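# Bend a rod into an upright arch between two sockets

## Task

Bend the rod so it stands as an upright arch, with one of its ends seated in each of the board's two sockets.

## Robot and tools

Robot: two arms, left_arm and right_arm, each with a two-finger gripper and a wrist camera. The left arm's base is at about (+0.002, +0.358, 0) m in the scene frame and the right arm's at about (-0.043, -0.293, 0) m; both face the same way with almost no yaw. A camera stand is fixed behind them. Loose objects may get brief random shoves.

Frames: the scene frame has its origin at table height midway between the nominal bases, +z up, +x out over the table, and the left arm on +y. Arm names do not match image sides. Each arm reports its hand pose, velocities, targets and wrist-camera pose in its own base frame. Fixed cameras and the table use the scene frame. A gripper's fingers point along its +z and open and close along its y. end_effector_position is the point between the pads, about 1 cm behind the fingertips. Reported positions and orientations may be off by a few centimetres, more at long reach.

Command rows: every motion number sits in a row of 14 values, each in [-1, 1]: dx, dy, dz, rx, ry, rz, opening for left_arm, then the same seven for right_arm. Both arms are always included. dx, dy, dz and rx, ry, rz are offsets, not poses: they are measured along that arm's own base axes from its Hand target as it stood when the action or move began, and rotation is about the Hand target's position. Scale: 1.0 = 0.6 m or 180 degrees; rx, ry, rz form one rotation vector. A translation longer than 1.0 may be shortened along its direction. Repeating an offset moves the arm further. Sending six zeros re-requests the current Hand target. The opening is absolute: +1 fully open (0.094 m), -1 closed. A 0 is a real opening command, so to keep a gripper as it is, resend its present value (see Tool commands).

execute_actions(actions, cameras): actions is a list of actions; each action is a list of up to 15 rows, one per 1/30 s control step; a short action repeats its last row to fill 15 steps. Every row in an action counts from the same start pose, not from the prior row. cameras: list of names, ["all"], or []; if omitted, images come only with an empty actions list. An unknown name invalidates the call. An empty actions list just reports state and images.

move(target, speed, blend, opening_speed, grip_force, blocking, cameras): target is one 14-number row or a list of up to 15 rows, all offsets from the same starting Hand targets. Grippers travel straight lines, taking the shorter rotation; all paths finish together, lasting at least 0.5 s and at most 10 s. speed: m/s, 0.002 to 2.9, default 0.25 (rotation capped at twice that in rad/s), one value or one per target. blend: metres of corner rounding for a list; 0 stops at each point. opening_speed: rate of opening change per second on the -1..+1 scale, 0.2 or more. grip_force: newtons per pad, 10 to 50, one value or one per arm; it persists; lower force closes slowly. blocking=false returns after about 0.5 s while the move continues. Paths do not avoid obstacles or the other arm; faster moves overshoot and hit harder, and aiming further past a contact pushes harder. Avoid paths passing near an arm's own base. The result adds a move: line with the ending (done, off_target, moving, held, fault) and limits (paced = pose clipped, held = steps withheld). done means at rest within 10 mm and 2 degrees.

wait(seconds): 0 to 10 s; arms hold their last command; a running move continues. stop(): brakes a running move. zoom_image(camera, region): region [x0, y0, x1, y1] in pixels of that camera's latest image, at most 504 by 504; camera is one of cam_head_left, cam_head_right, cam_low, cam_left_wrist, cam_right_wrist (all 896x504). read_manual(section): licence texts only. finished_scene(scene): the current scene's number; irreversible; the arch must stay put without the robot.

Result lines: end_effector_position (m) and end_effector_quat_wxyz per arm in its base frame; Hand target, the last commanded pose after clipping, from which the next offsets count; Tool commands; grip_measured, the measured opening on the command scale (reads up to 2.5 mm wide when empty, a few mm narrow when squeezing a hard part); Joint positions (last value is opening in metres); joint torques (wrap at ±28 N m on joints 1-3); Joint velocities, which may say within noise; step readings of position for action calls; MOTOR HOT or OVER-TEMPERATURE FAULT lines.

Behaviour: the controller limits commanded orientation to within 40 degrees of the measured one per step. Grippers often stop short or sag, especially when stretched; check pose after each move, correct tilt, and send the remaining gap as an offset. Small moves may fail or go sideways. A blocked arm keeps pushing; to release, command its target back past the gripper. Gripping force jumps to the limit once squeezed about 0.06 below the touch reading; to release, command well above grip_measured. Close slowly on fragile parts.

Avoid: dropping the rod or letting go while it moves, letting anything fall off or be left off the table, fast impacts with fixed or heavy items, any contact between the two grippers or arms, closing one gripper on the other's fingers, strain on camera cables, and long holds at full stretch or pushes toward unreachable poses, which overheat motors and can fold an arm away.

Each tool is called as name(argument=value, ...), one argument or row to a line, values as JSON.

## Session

execute_actions(
  actions=[],
)

Scene clock: 0.00 s.
left_arm: end_effector_position=(+0.4007, -0.0012, +0.0786) grip_measured=+1.000 end_effector_quat_wxyz=(+0.567, +0.009, +0.823, +0.032) | right_arm: end_effector_position=(+0.3757, -0.0351, +0.0611) grip_measured=+1.000 end_effector_quat_wxyz=(+0.540, +0.065, +0.837, -0.060)
Joint positions: left_arm=[-0.036 1.609 0.383 0.862 -0.076 0.039 0.094] | right_arm=[-0.025 1.57 0.313 0.83 0.148 0.034 0.094]
Joint velocities: within noise
Joint torques (N m): no reading
Heat: left arm: 33 °C; right arm: 31 °C.
Hand target: left_arm +0.4033, -0.0013, +0.0843; +0.573, +0.009, +0.819, +0.032 | right_arm +0.3776, -0.0351, +0.0644; +0.544, +0.065, +0.835, -0.060
Tool commands: left_gripper/opening=+1.0 right_gripper/opening=+1.0
camera_calibration:
cam_left_wrist: T_world_to_cam=[[0.0235404, -0.991578, -0.127355, 0.00277231], [-0.912975, 0.0305821, -0.406867, 0.401864], [0.407335, 0.125849, -0.904566, 0.0390306], [0, 0, 0, 1]] pos_world=[0.350928, -0.0144529, 0.199164]
cam_right_wrist: T_world_to_cam=[[-0.144437, -0.98948, 0.00825701, 0.0203374], [-0.924327, 0.131938, -0.358067, 0.376149], [0.35321, -0.0593502, -0.93366, 0.051231], [0, 0, 0, 1]] pos_world=[0.332527, -0.0264645, 0.182351]

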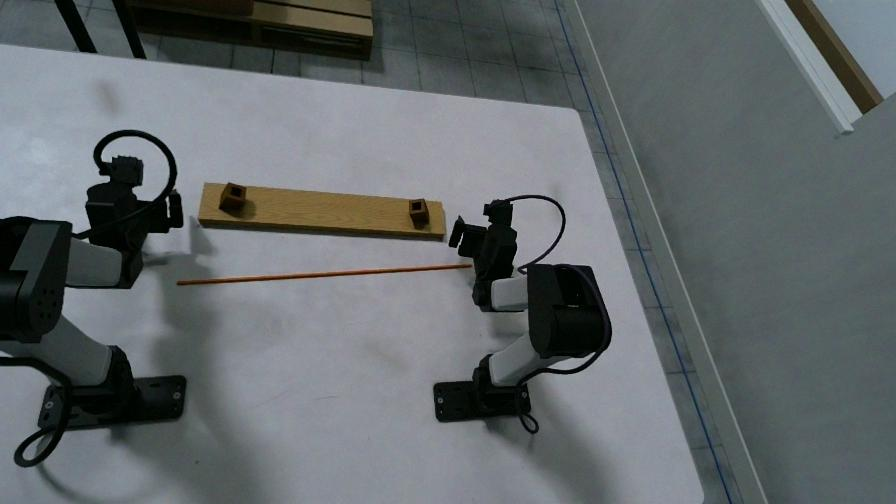

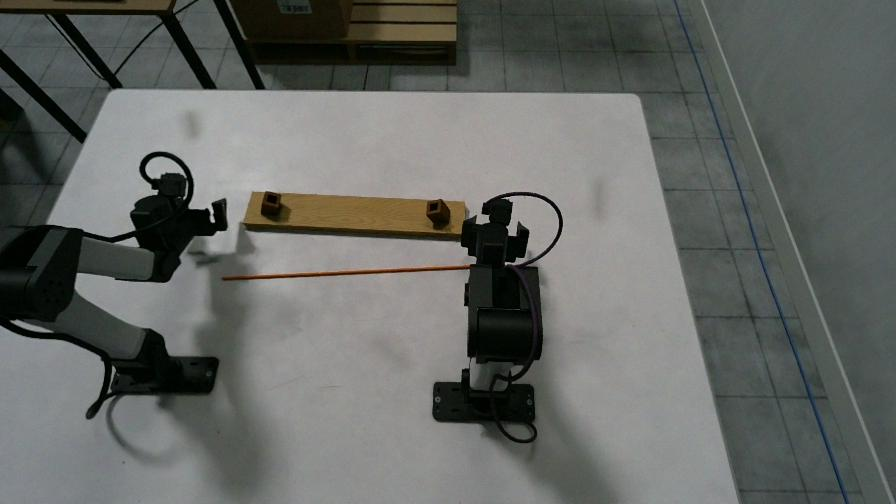

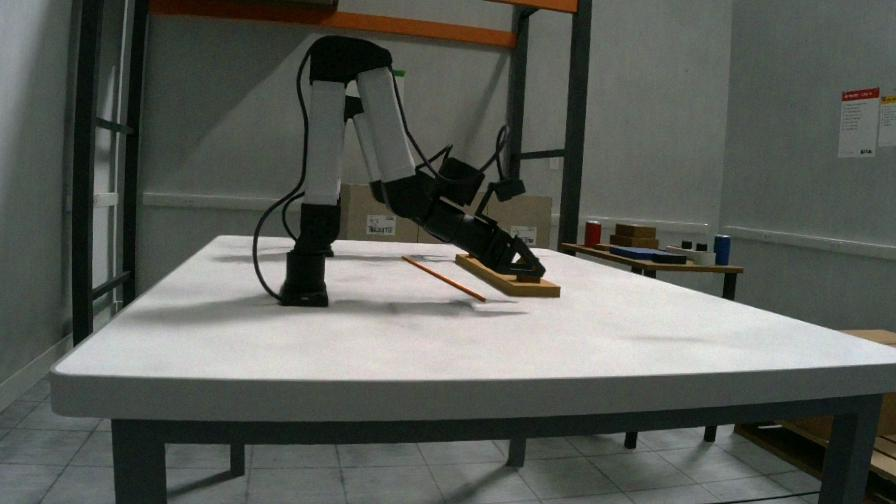

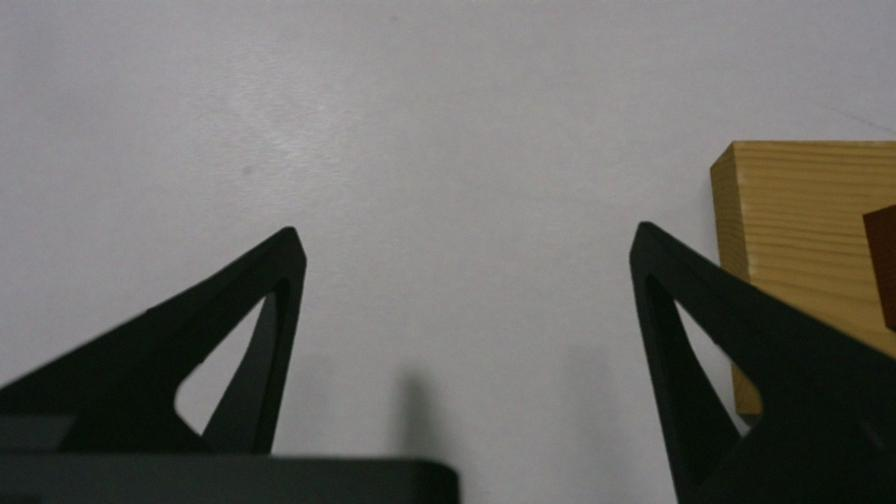

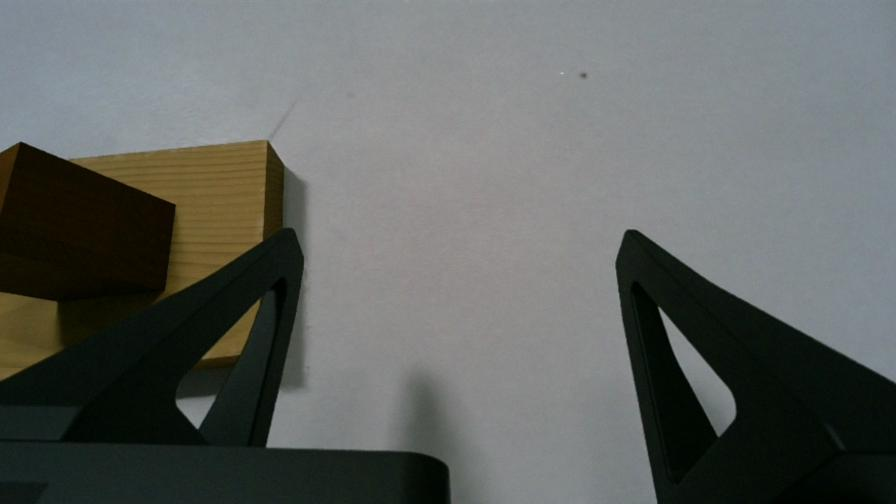

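move(
  target=[
    [-0.262,0,0.167,0,0,0,1,-0.145,0,0.167,0,0,0,1],
    [-0.262,-0.277,0.143,0.2799,0.3197,-0.4196,0.3,-0.145,0.156,0.177,-0.2794,0.313,0.5094,0.3],
  ],
  blend=[0.03,0],
  speed=0.3,
  cameras=["all"],
)

Scene clock: 15.43 s.
left_arm: end_effector_position=(+0.2487, -0.1689, +0.1668) grip_measured=+0.302 end_effector_quat_wxyz=(+0.012, +0.692, +0.722, -0.003) | right_arm: end_effector_position=(+0.2879, +0.0595, +0.1686) grip_measured=+0.303 end_effector_quat_wxyz=(-0.005, +0.740, -0.673, -0.004)
Joint positions: left_arm=[-0.591 1.669 1.582 -1.462 0.009 0.937 0.061] | right_arm=[0.196 1.662 1.582 -1.487 -0.013 -1.47 0.061]
Joint torques (N m): left_arm=[-0.66 -7.6 8.46 0.1 0.02 0.21] | right_arm=[-0.06 -4.1 6.89 0.09 0.01 -0.07]
Heat: left arm: 35 °C; right arm: 32 °C.
Hand target: left_arm +0.2461, -0.1675, +0.1702; +0.000, +0.700, +0.714, +0.000 | right_arm +0.2906, +0.0585, +0.1706; +0.001, +0.744, -0.668, +0.000
Off the commanded pose: left_arm 0.004 m, 2 deg | right_arm 0.004 m, 1 deg.
move: done
camera_calibration:
cam_left_wrist: T_world_to_cam=[[-0.999136, 0.0155466, -0.0385327, 0.260934], [-0.0154599, 0.721689, 0.692045, 0.01424], [0.0385676, 0.692043, -0.720826, 0.358582], [0, 0, 0, 1]] pos_world=[0.2471, -0.262487, 0.258675]
cam_right_wrist: T_world_to_cam=[[0.995679, 0.0867375, -0.0331763, -0.284863], [0.085373, -0.714354, 0.694558, -0.0968891], [0.0365446, -0.694389, -0.718672, 0.280931], [0, 0, 0, 1]] pos_world=[0.281637, 0.150571, 0.259742]

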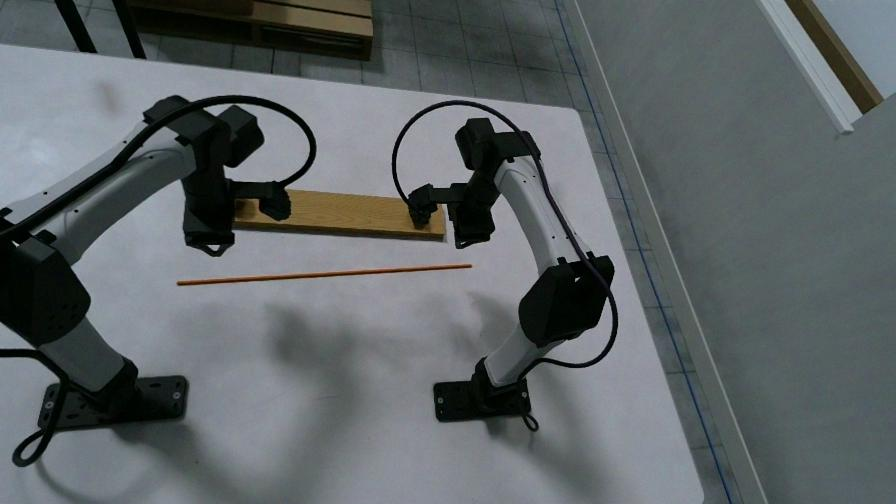

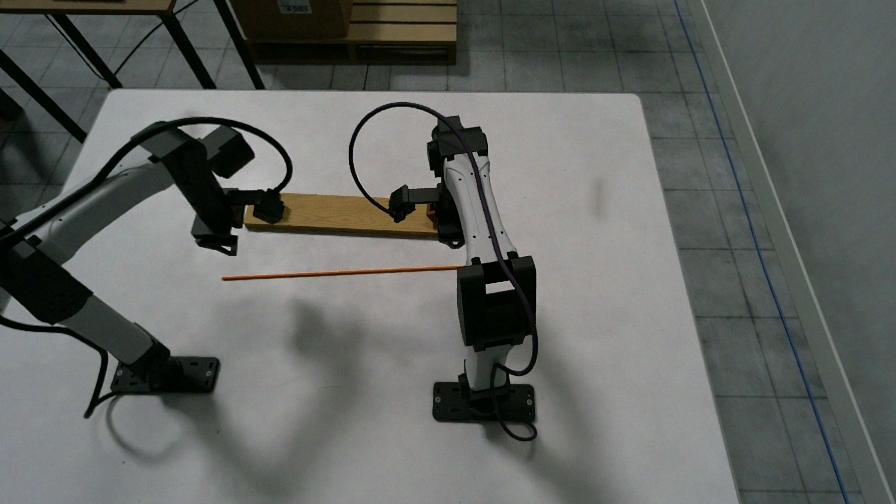

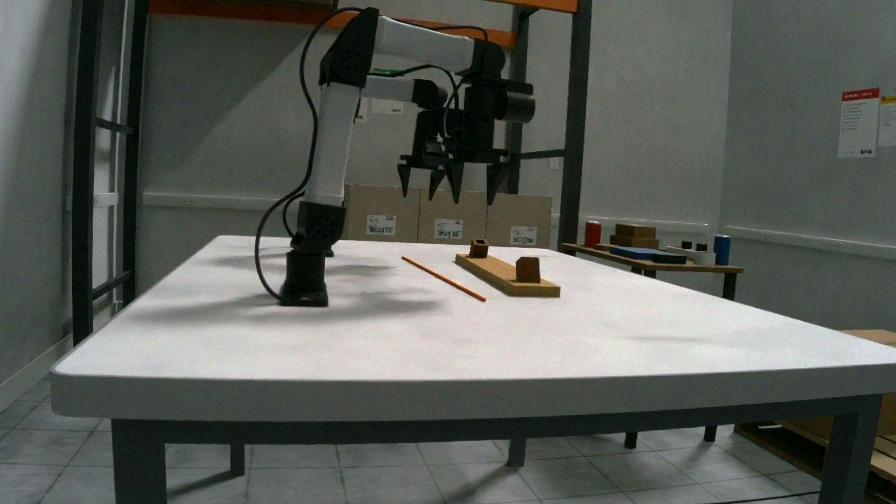

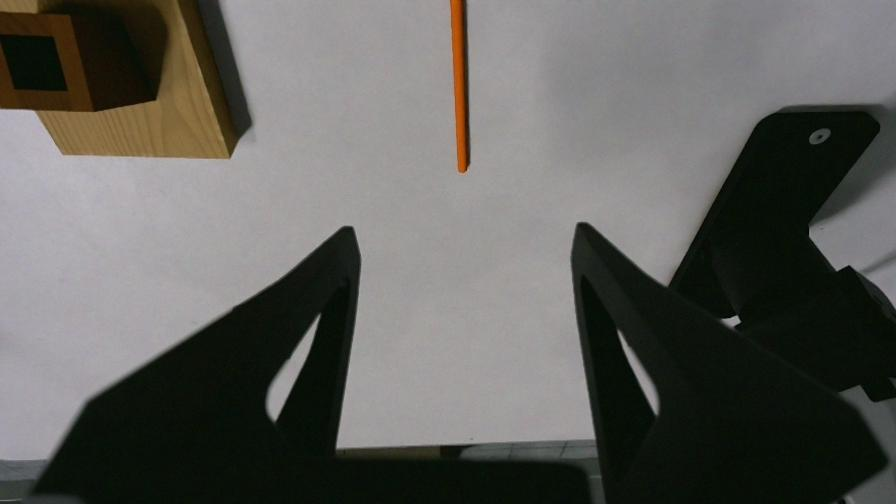

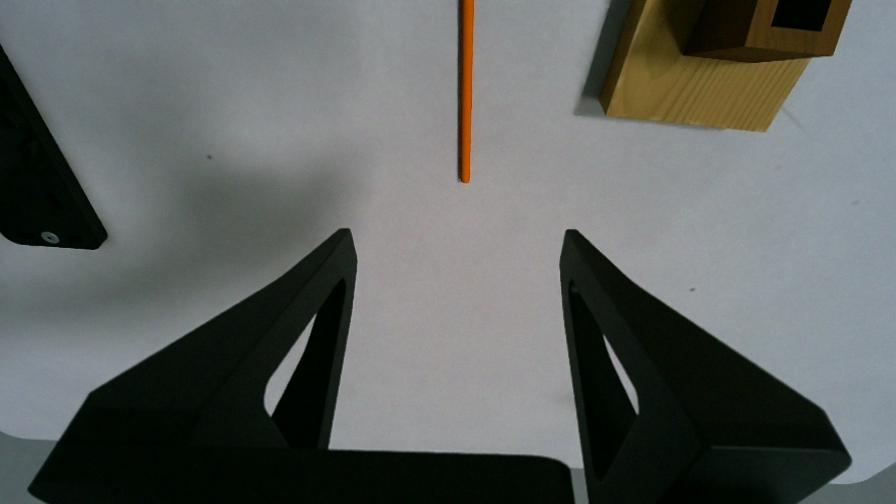

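move(
  target=[
    [0.008,-0.007,-0.2,0,0,-0.006,0.0,0.005,-0.01,-0.2,0,0,0.002,0.0],
    [0.008,-0.007,-0.261,0,0,-0.006,0.0,0.005,-0.01,-0.266,0,0,0.002,0.0],
  ],
  blend=[0.02,0],
  speed=[0.2,0.07],
  cameras=["cam_low","cam_left_wrist","cam_right_wrist"],
)

zoom_image(
  camera="cam_low",
  region=[360, 190, 520, 310],
)

Scene clock: 22.27 s.
left_arm: end_effector_position=(+0.2532, -0.1725, +0.0181) grip_measured=+0.002 end_effector_quat_wxyz=(+0.007, +0.698, +0.716, -0.002) | right_arm: end_effector_position=(+0.2937, +0.0564, +0.0173) grip_measured=+0.003 end_effector_quat_wxyz=(-0.006, +0.745, -0.667, -0.002)
Joint positions: left_arm=[-0.594 1.777 1.104 -0.885 0.007 0.952 0.047] | right_arm=[0.183 1.758 1.078 -0.883 -0.011 -1.498 0.047]
Joint torques (N m): left_arm=[-0.65 -8.35 5.34 0.53 0.03 0.23] | right_arm=[-0.79 -4.59 3.93 0.4 -0.01 -0.06]
Heat: left arm: 36 °C; right arm: 32 °C.
Hand target: left_arm +0.2509, -0.1716, +0.0135; +0.000, +0.706, +0.708, +0.000 | right_arm +0.2936, +0.0525, +0.0110; +0.001, +0.746, -0.666, +0.000
Off the commanded pose: left_arm 0.005 m, 2 deg | right_arm 0.007 m, 1 deg.
move: done; blend cut to 0.0198 m at target 1
camera_calibration:
cam_left_wrist: T_world_to_cam=[[-0.998898, 0.0339893, -0.0323709, 0.262784], [0.00181997, 0.717185, 0.69688, 0.114584], [0.0469024, 0.696053, -0.716457, 0.252225], [0, 0, 0, 1]] pos_world=[0.250455, -0.266672, 0.109364]
cam_right_wrist: T_world_to_cam=[[0.994324, 0.102199, -0.0295914, -0.296029], [0.0938733, -0.71176, 0.696121, 0.00291898], [0.0500809, -0.694948, -0.717314, 0.165805], [0, 0, 0, 1]] pos_world=[0.285771, 0.147557, 0.108142]
Images, in order (width x height): cam_low 896x504, cam_left_wrist 896x504, cam_right_wrist 896x504.

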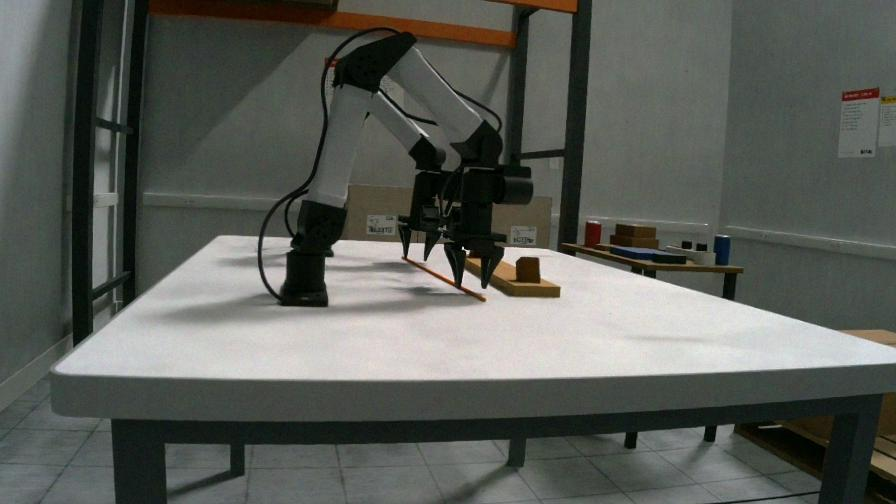

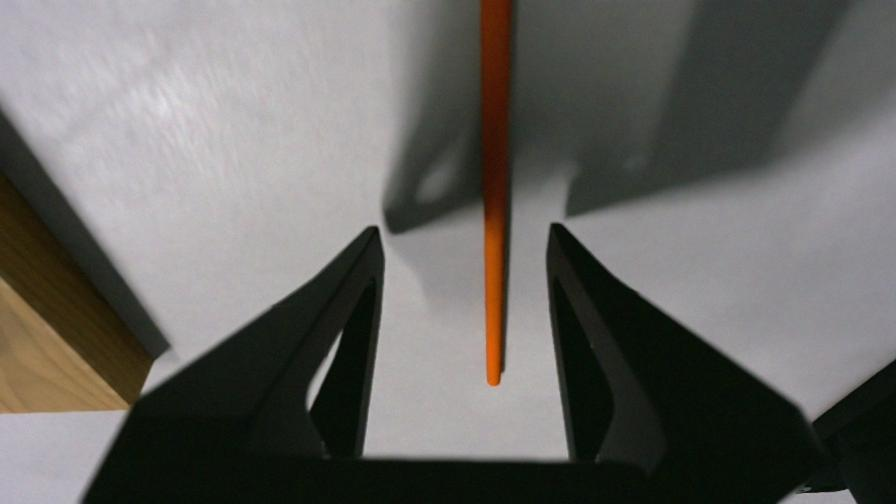

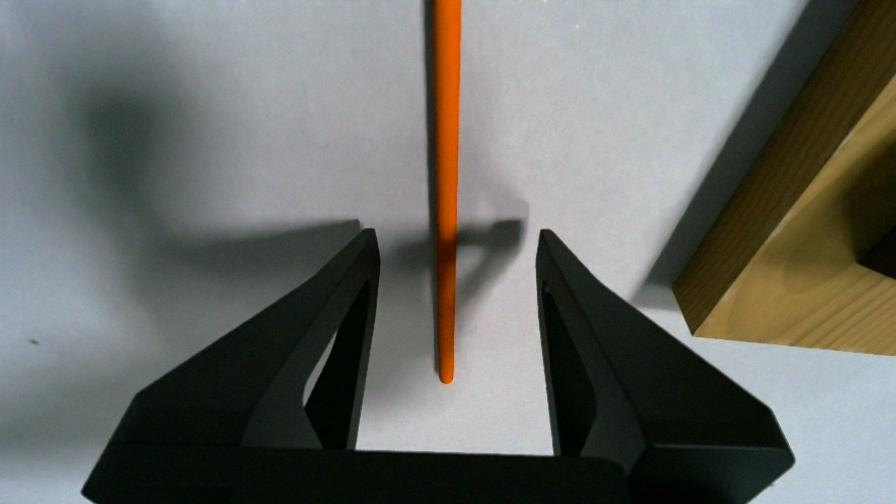

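Scaled by 3.150 from the camera's 896x504 image, which has a finer 1280x720 frame.

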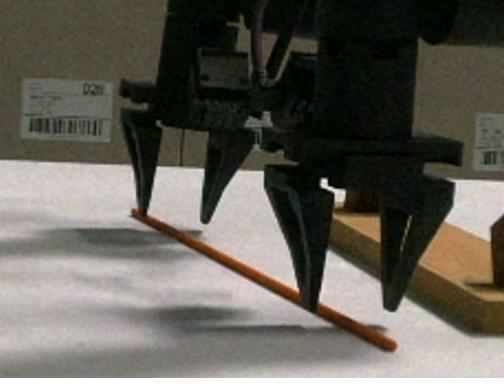

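move(
  target=[
    [-0.008,0,-0.0095,0,0,0,0,-0.005,0,-0.0145,0,0,0,0],
    [-0.008,0,-0.0095,0,0,0,-1,-0.005,0,-0.0145,0,0,0,-1],
  ],
  speed=0.04,
  opening_speed=0.6,
  cameras=["cam_low","cam_left_wrist","cam_right_wrist"],
)

zoom_image(
  camera="cam_low",
  region=[360, 190, 520, 310],
)

Scene clock: 28.33 s.
left_arm: end_effector_position=(+0.2502, -0.1725, +0.0123) grip_measured=-0.924 end_effector_quat_wxyz=(+0.007, +0.701, +0.713, -0.001) | right_arm: end_effector_position=(+0.2922, +0.0561, +0.0103) grip_measured=-0.909 end_effector_quat_wxyz=(-0.009, +0.745, -0.667, +0.000)
Joint positions: left_arm=[-0.601 1.777 1.079 -0.858 0.004 0.952 0.004] | right_arm=[0.183 1.758 1.047 -0.845 -0.011 -1.498 0.004]
Joint torques (N m): left_arm=[-0.81 -8.66 4.86 0.53 0.07 0.13] | right_arm=[-0.65 -4.14 3.77 0.41 -0.01 -0.05]
Heat: left arm: 36 °C; right arm: 33 °C.
Hand target: left_arm +0.2461, -0.1717, +0.0078; +0.000, +0.706, +0.708, +0.000 | right_arm +0.2905, +0.0525, +0.0023; +0.001, +0.746, -0.666, +0.000
Off the commanded pose: left_arm 0.006 m, 1 deg | right_arm 0.009 m, 1 deg.
move: done
camera_calibration:
cam_left_wrist: T_world_to_cam=[[-0.998533, 0.0412908, -0.0350295, 0.260809], [0.00510773, 0.715864, 0.698221, 0.117543], [0.0539064, 0.697018, -0.715024, 0.246552], [0, 0, 0, 1]] pos_world=[0.246536, -0.266765, 0.103356]
cam_right_wrist: T_world_to_cam=[[0.994519, 0.102218, -0.021996, -0.294841], [0.0886416, -0.712689, 0.695857, 0.00929699], [0.0554528, -0.693992, -0.717844, 0.159072], [0, 0, 0, 1]] pos_world=[0.283579, 0.147159, 0.101234]
Images, in order (width x height): cam_low 896x504, cam_left_wrist 896x504, cam_right_wrist 896x504.

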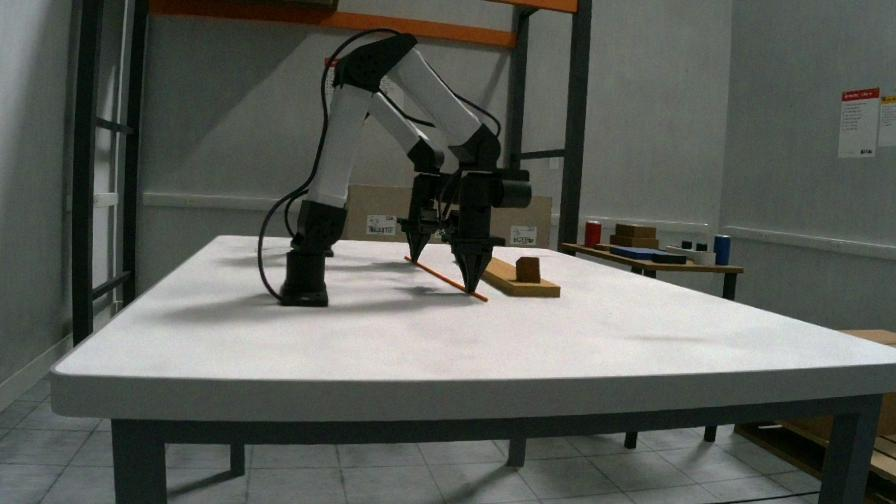

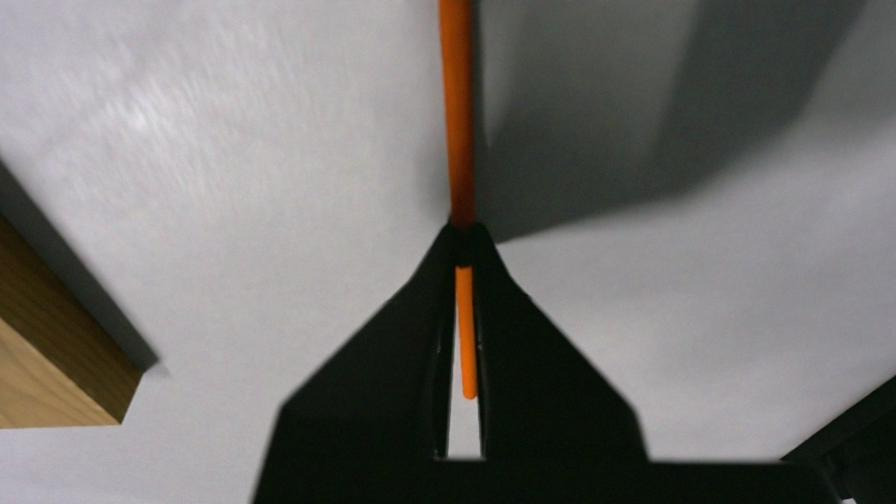

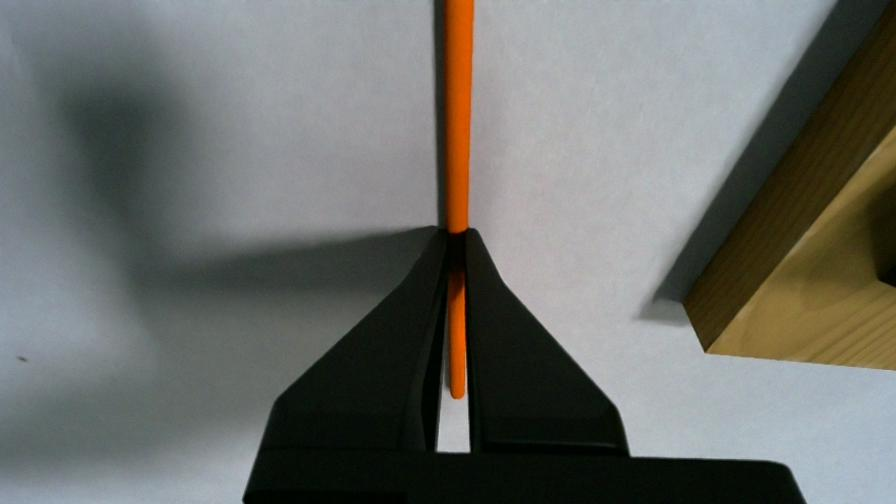

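Scaled by 3.150 from the camera's 896x504 image, which has a finer 1280x720 frame.

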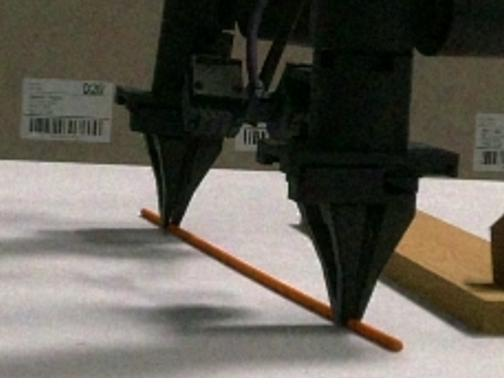

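move(
  target=[
    [0,0,0.115,0,0,0,-1,0,0,0.125,0,0,0,-1],
    [0,0,0.115,0,0,0,-1,0,0,0.125,0,0,0,-0.4],
  ],
  speed=0.08,
  opening_speed=0.4,
  cameras=["cam_low","cam_left_wrist","cam_right_wrist"],
)

zoom_image(
  camera="cam_low",
  region=[380, 170, 520, 310],
)

Scene clock: 34.17 s.
left_arm: end_effector_position=(+0.2469, -0.1707, +0.0641) grip_measured=-0.928 end_effector_quat_wxyz=(-0.006, +0.702, +0.713, -0.003) | right_arm: end_effector_position=(+0.2851, +0.0544, +0.0643) grip_measured=-0.403 end_effector_quat_wxyz=(+0.012, +0.745, -0.667, -0.015)
Joint positions: left_arm=[-0.603 1.72 1.229 -1.094 0.003 0.952 0.003] | right_arm=[0.183 1.705 1.212 -1.116 -0.009 -1.498 0.028]
Joint torques (N m): left_arm=[-0.66 -11.58 8.05 0.04 0.07 0.14] | right_arm=[-0.62 -7.73 6.65 0.01 -0.03 -0.05]
Heat: left arm: 37 °C; right arm: 33 °C.
Hand target: left_arm +0.2461, -0.1717, +0.0769; +0.000, +0.706, +0.708, +0.000 | right_arm +0.2905, +0.0525, +0.0773; +0.001, +0.746, -0.666, +0.000
Off the commanded pose: left_arm 0.013 m, 1 deg | right_arm 0.014 m, 2 deg.
move: off_target (left_arm, right_arm); target 2's new opening was sent with right_arm's hand 0.014 m and 2 deg from that target
camera_calibration:
cam_left_wrist: T_world_to_cam=[[-0.998982, 0.043517, -0.0118779, 0.258217], [0.0222449, 0.704322, 0.709532, 0.0732894], [0.0392426, 0.708546, -0.704573, 0.28751], [0, 0, 0, 1]] pos_world=[0.245041, -0.26657, 0.153638]
cam_right_wrist: T_world_to_cam=[[0.9921, 0.101714, -0.0734302, -0.282358], [0.123951, -0.704537, 0.698758, -0.0396109], [0.0193393, -0.70234, -0.711579, 0.207355], [0, 0, 0, 1]] pos_world=[0.281027, 0.146446, 0.154495]
Images, in order (width x height): cam_low 896x504, cam_left_wrist 896x504, cam_right_wrist 896x504.

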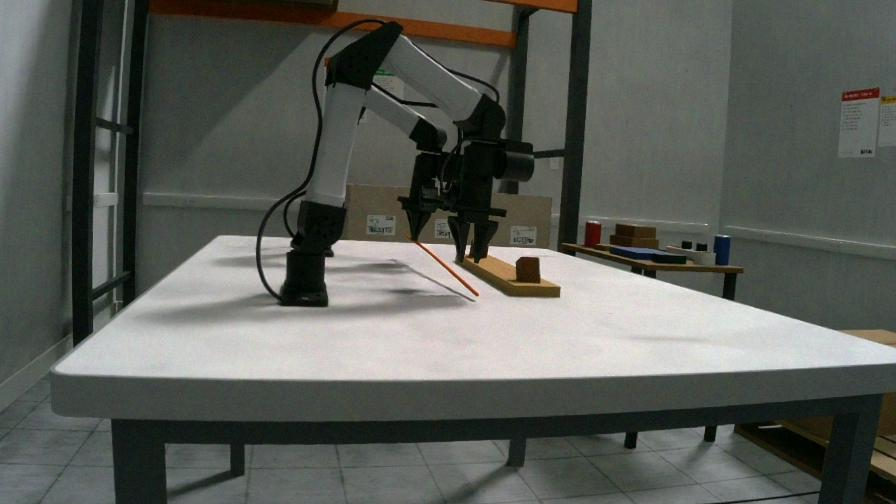

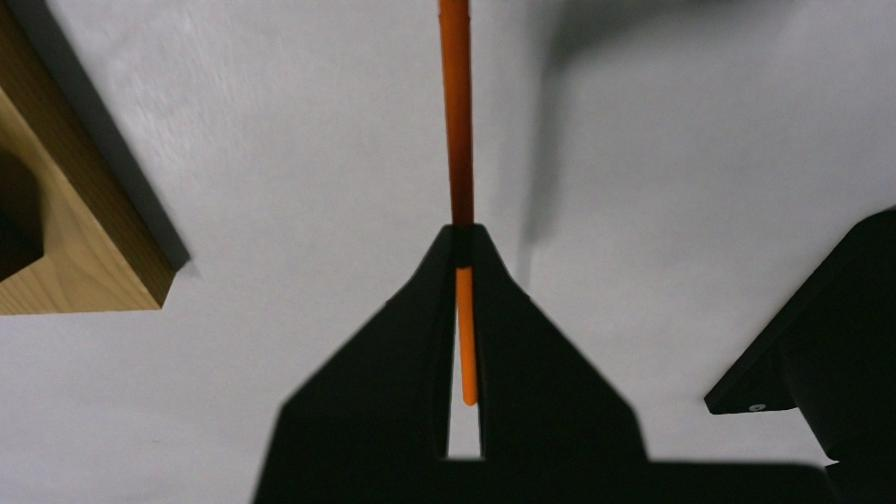

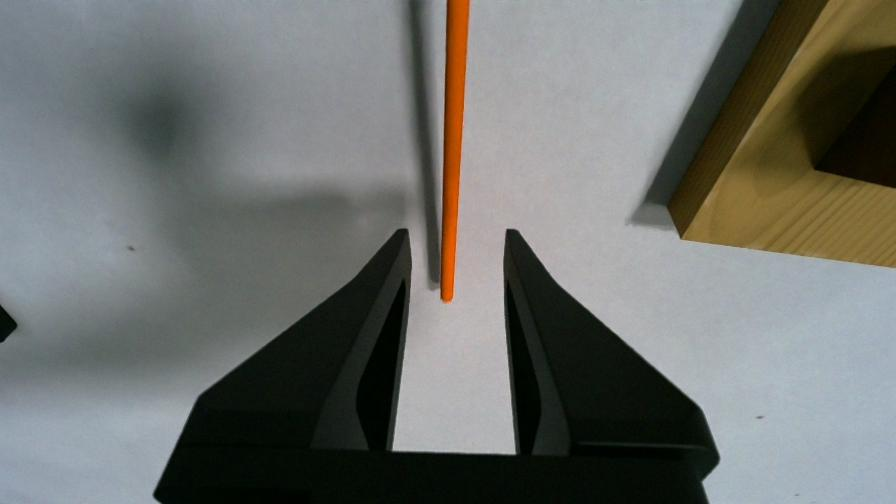

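Scaled by 3.600 from the camera's 896x504 image, which has a finer 1280x720 frame.

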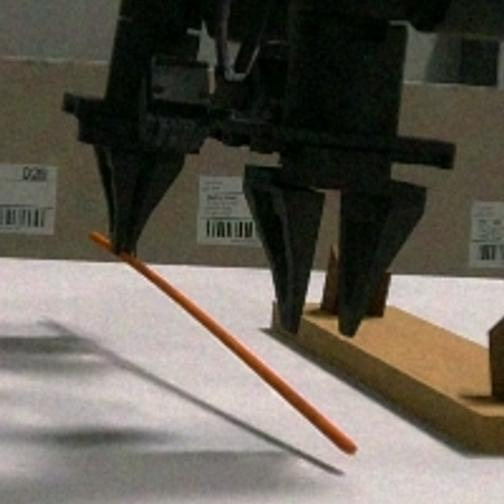

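move(
  target=[0,0,0.13,0,0,0,-1,0,0,0,0,0,0,-0.4],
  speed=0.06,
  cameras=["cam_low","cam_left_wrist","cam_right_wrist"],
)

zoom_image(
  camera="cam_low",
  region=[380, 170, 520, 310],
)

Scene clock: 40.37 s.
left_arm: end_effector_position=(+0.2497, -0.1727, +0.1416) grip_measured=-0.928 end_effector_quat_wxyz=(-0.006, +0.702, +0.713, -0.003) | right_arm: end_effector_position=(+0.2851, +0.0544, +0.0643) grip_measured=-0.403 end_effector_quat_wxyz=(+0.012, +0.745, -0.667, -0.015)
Joint positions: left_arm=[-0.603 1.704 1.521 -1.401 0.003 0.952 0.003] | right_arm=[0.183 1.705 1.212 -1.116 -0.009 -1.498 0.028]
Joint torques (N m): left_arm=[-0.59 -11.44 8.4 0.04 0.07 0.13] | right_arm=[-0.64 -7.73 6.65 0 -0.03 -0.05]
Heat: left arm: 38 °C; right arm: 34 °C.
Hand target: left_arm +0.2461, -0.1717, +0.1549; +0.000, +0.706, +0.708, +0.000 | right_arm +0.2905, +0.0525, +0.0773; +0.001, +0.746, -0.666, +0.000
Off the commanded pose: left_arm 0.014 m, 1 deg | right_arm 0.014 m, 2 deg.
move: off_target (left_arm, right_arm)
camera_calibration:
cam_left_wrist: T_world_to_cam=[[-0.998982, 0.043517, -0.0118779, 0.262117], [0.0222449, 0.704322, 0.709532, 0.0195744], [0.0392426, 0.708546, -0.704573, 0.343347], [0, 0, 0, 1]] pos_world=[0.247941, -0.26847, 0.231138]
cam_right_wrist: T_world_to_cam=[[0.9921, 0.101714, -0.0734302, -0.282358], [0.123951, -0.704537, 0.698758, -0.0396109], [0.0193393, -0.70234, -0.711579, 0.207355], [0, 0, 0, 1]] pos_world=[0.281027, 0.146446, 0.154495]
Images, in order (width x height): cam_low 896x504, cam_left_wrist 896x504, cam_right_wrist 896x504.

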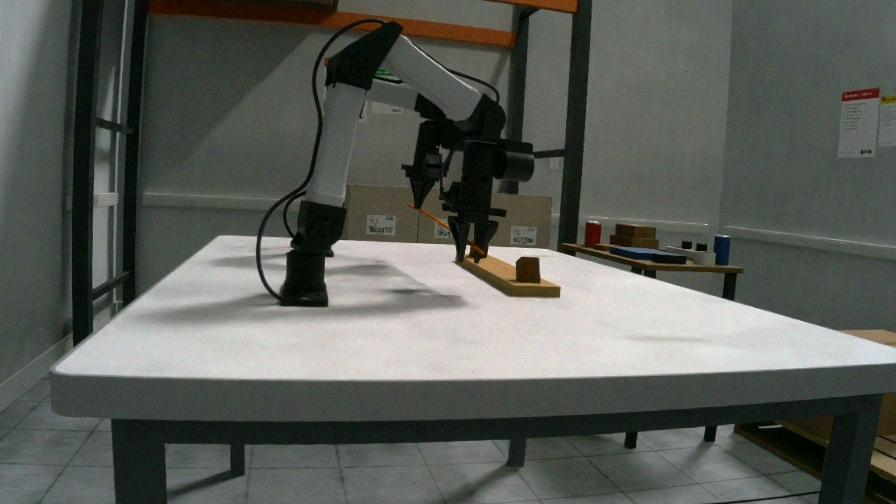

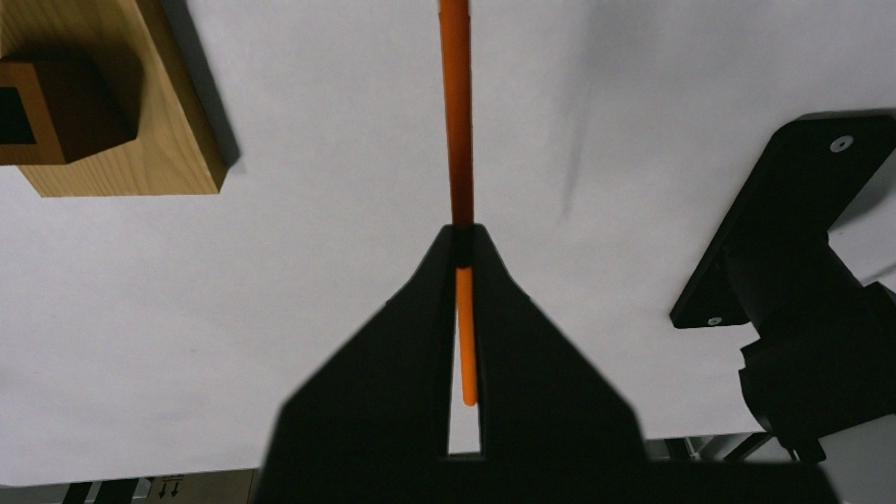

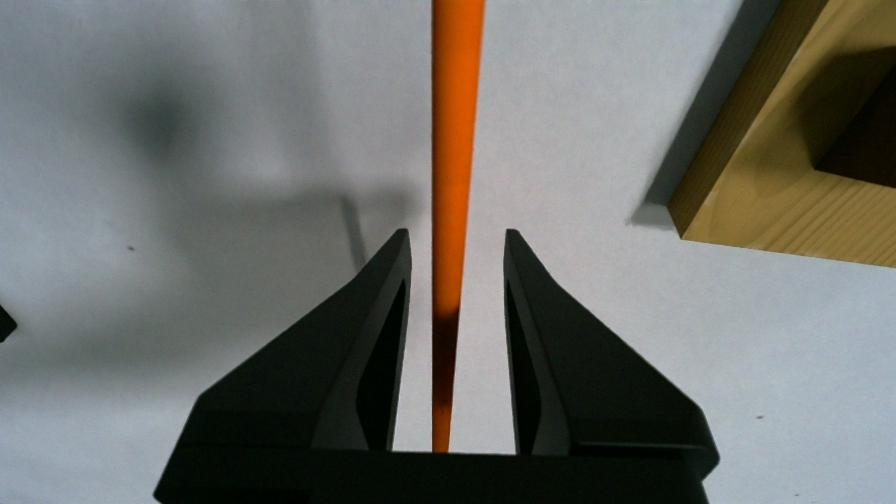

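Scaled by 3.600 from the camera's 896x504 image, which has a finer 1280x720 frame.

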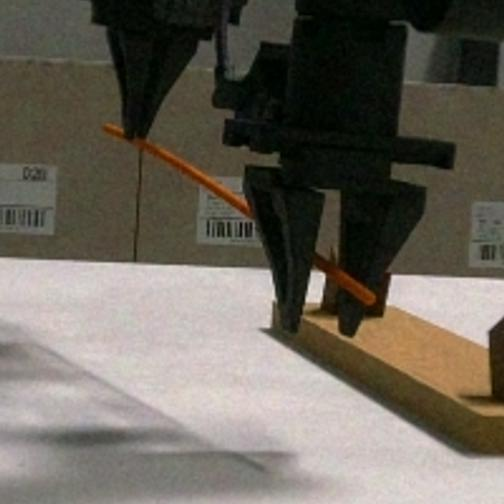

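move(
  target=[
    [0,0,0,0,0,0,-1,-0.005,0,0.012,0.0387,0.0037,0,-0.4],
    [0,0,0,0,0,0,-1,-0.005,0,0.012,0.0387,0.0037,0,-1],
  ],
  speed=0.06,
  opening_speed=0.4,
  cameras=["cam_low","cam_left_wrist","cam_right_wrist"],
)

zoom_image(
  camera="cam_low",
  region=[380, 170, 520, 310],
)

Scene clock: 46.80 s.
left_arm: end_effector_position=(+0.2493, -0.1724, +0.1416) grip_measured=-0.928 end_effector_quat_wxyz=(-0.007, +0.702, +0.713, -0.003) | right_arm: end_effector_position=(+0.2822, +0.0504, +0.0700) grip_measured=-0.925 end_effector_quat_wxyz=(-0.019, +0.743, -0.667, -0.052)
Joint positions: left_arm=[-0.603 1.704 1.521 -1.403 0.003 0.952 0.003] | right_arm=[0.113 1.688 1.212 -1.136 -0.104 -1.567 0.004]
Joint torques (N m): left_arm=[-0.65 -11.44 8.42 0.05 0.07 0.14] | right_arm=[-0.7 -7.79 6.8 0 -0.33 -0.07]
Heat: left arm: 39 °C; right arm: 35 °C.
Hand target: left_arm +0.2462, -0.1718, +0.1549; +0.000, +0.706, +0.708, +0.000 | right_arm +0.2875, +0.0525, +0.0844; -0.040, +0.745, -0.665, -0.045
Off the commanded pose: left_arm 0.014 m, 1 deg | right_arm 0.016 m, 3 deg.
move: off_target (left_arm, right_arm); target 2's new opening was sent with right_arm's hand 0.016 m and 3 deg from that target
camera_calibration:
cam_left_wrist: T_world_to_cam=[[-0.998997, 0.0435953, -0.0102043, 0.26145], [0.0234464, 0.703535, 0.710274, 0.0189024], [0.0381437, 0.709323, -0.703851, 0.343531], [0, 0, 0, 1]] pos_world=[0.247641, -0.268371, 0.231037]
cam_right_wrist: T_world_to_cam=[[0.991504, 0.104855, -0.076978, -0.278412], [0.129922, -0.769322, 0.625511, -0.0393729], [0.00636723, -0.630197, -0.776409, 0.213192], [0, 0, 0, 1]] pos_world=[0.279804, 0.133256, 0.168721]
Images, in order (width x height): cam_low 896x504, cam_left_wrist 896x504, cam_right_wrist 896x504.

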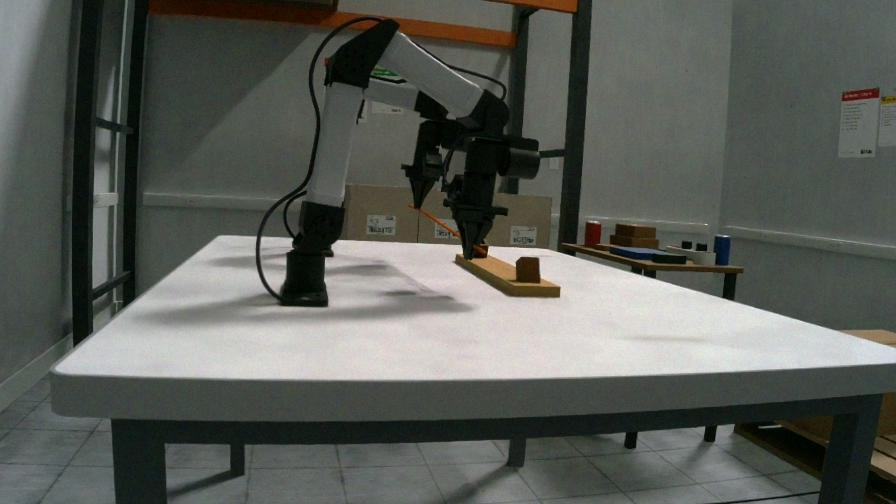

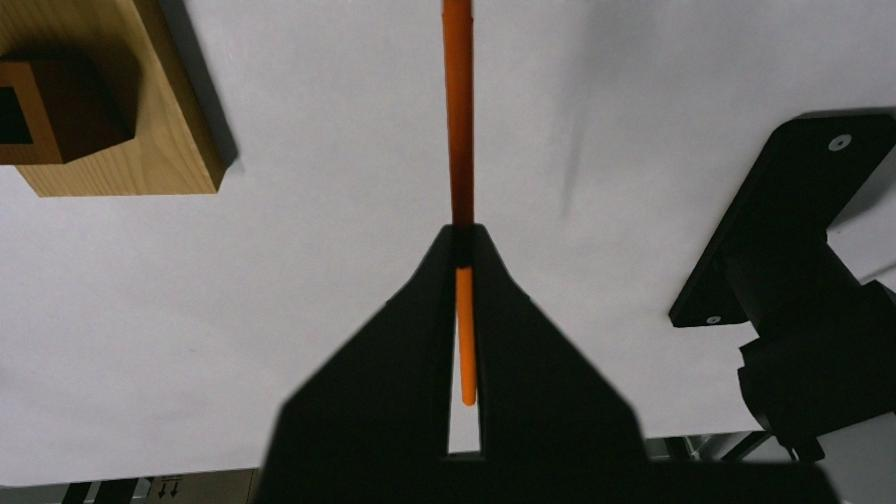

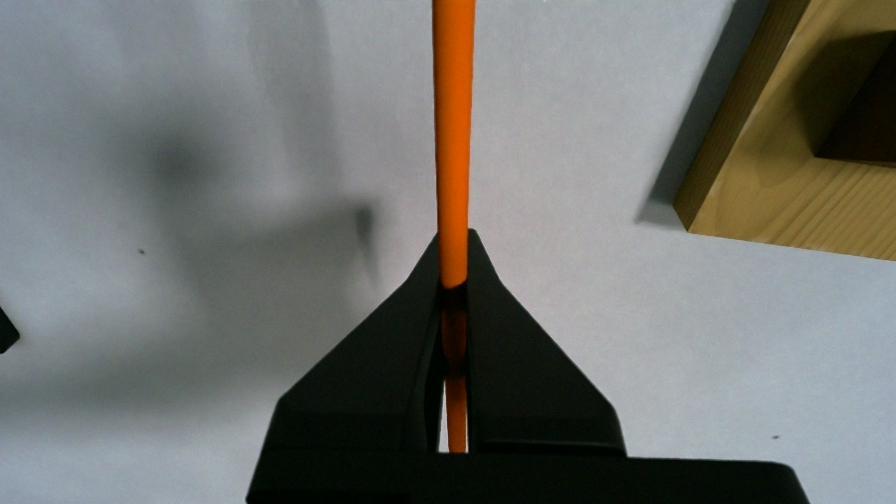

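Scaled by 3.600 from the camera's 896x504 image, which has a finer 1280x720 frame.

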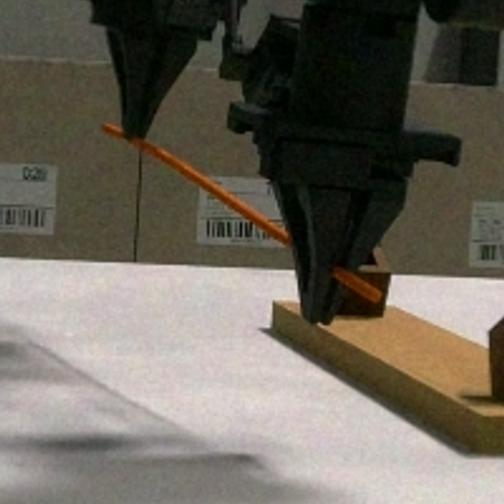

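move(
  target=[
    [0,0,0,0,0,0,-0.4,0,0,0,0,0,0,-1],
    [0,0,0,0,0,0,-0.4,0,0,0.125,-0.0387,-0.0037,0,-1],
  ],
  speed=0.06,
  opening_speed=0.4,
  cameras=["cam_low","cam_left_wrist","cam_right_wrist"],
)

zoom_image(
  camera="cam_low",
  region=[380, 150, 520, 290],
)

Scene clock: 54.93 s.
left_arm: end_effector_position=(+0.2493, -0.1724, +0.1416) grip_measured=-0.402 end_effector_quat_wxyz=(-0.008, +0.702, +0.713, -0.003) | right_arm: end_effector_position=(+0.2860, +0.0524, +0.1481) grip_measured=-0.925 end_effector_quat_wxyz=(+0.010, +0.746, -0.666, -0.013)
Joint positions: left_arm=[-0.603 1.704 1.521 -1.404 0.003 0.952 0.028] | right_arm=[0.176 1.673 1.512 -1.441 -0.009 -1.509 0.004]
Joint torques (N m): left_arm=[-0.62 -11.45 8.4 0.03 0.07 0.14] | right_arm=[0.08 -6.93 6.9 0.04 -0.04 0.06]
Heat: left arm: 40 °C; right arm: 36 °C.
Hand target: left_arm +0.2461, -0.1717, +0.1549; +0.000, +0.706, +0.708, +0.000 | right_arm +0.2876, +0.0525, +0.1595; +0.001, +0.746, -0.666, +0.000
Off the commanded pose: left_arm 0.014 m, 1 deg | right_arm 0.011 m, 2 deg.
move: off_target (left_arm, right_arm)
camera_calibration:
cam_left_wrist: T_world_to_cam=[[-0.999004, 0.0435237, -0.0098407, 0.261345], [0.0236462, 0.70338, 0.71042, 0.0187077], [0.0378419, 0.70948, -0.703709, 0.343544], [0, 0, 0, 1]] pos_world=[0.247642, -0.268271, 0.231037]
cam_right_wrist: T_world_to_cam=[[0.992151, 0.105597, -0.0669793, -0.27811], [0.122201, -0.705115, 0.698483, -0.0990729], [0.0265298, -0.701186, -0.712485, 0.263604], [0, 0, 0, 1]] pos_world=[0.281041, 0.144345, 0.238387]
Images, in order (width x height): cam_low 896x504, cam_left_wrist 896x504, cam_right_wrist 896x504.

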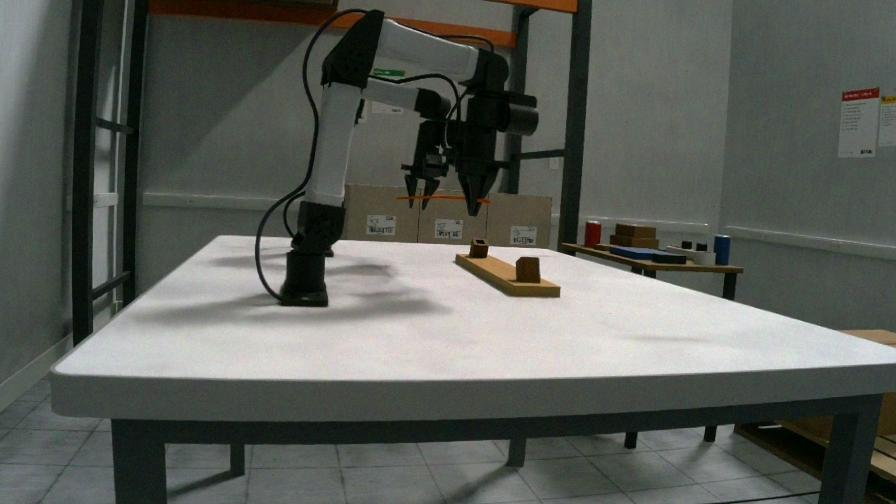

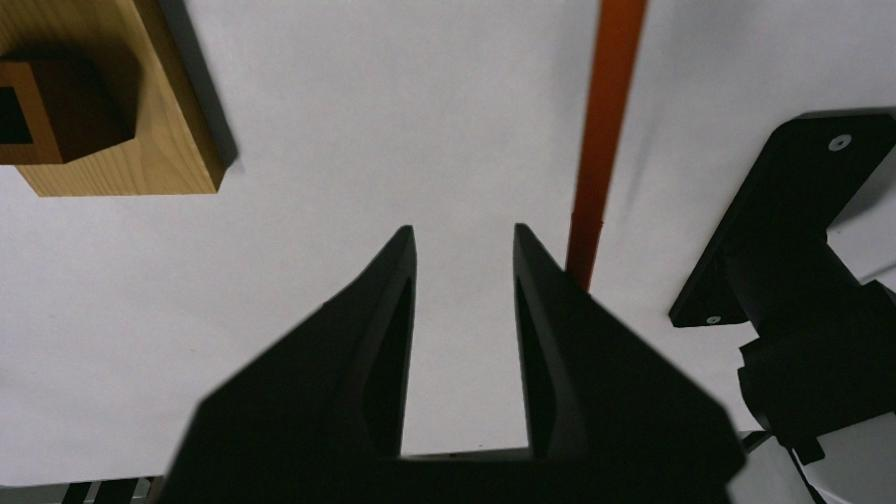

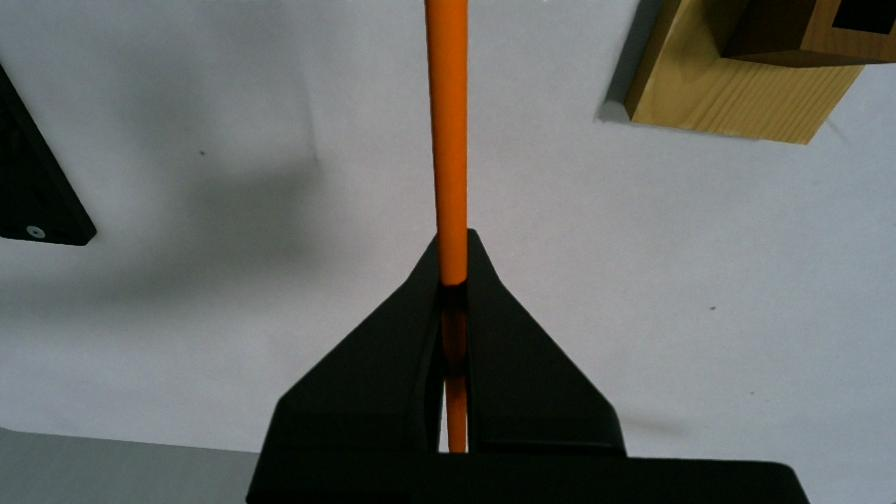

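Scaled by 3.600 from the camera's 896x504 image, which has a finer 1280x720 frame.

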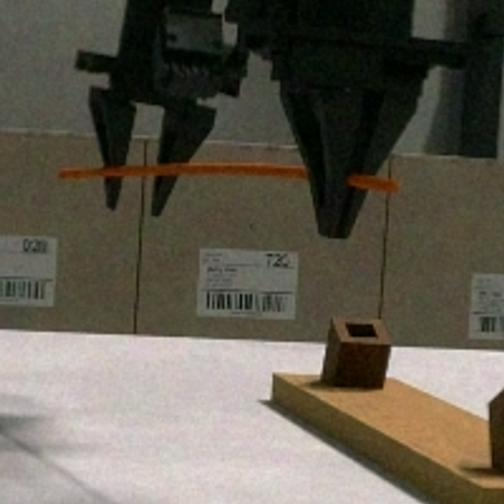

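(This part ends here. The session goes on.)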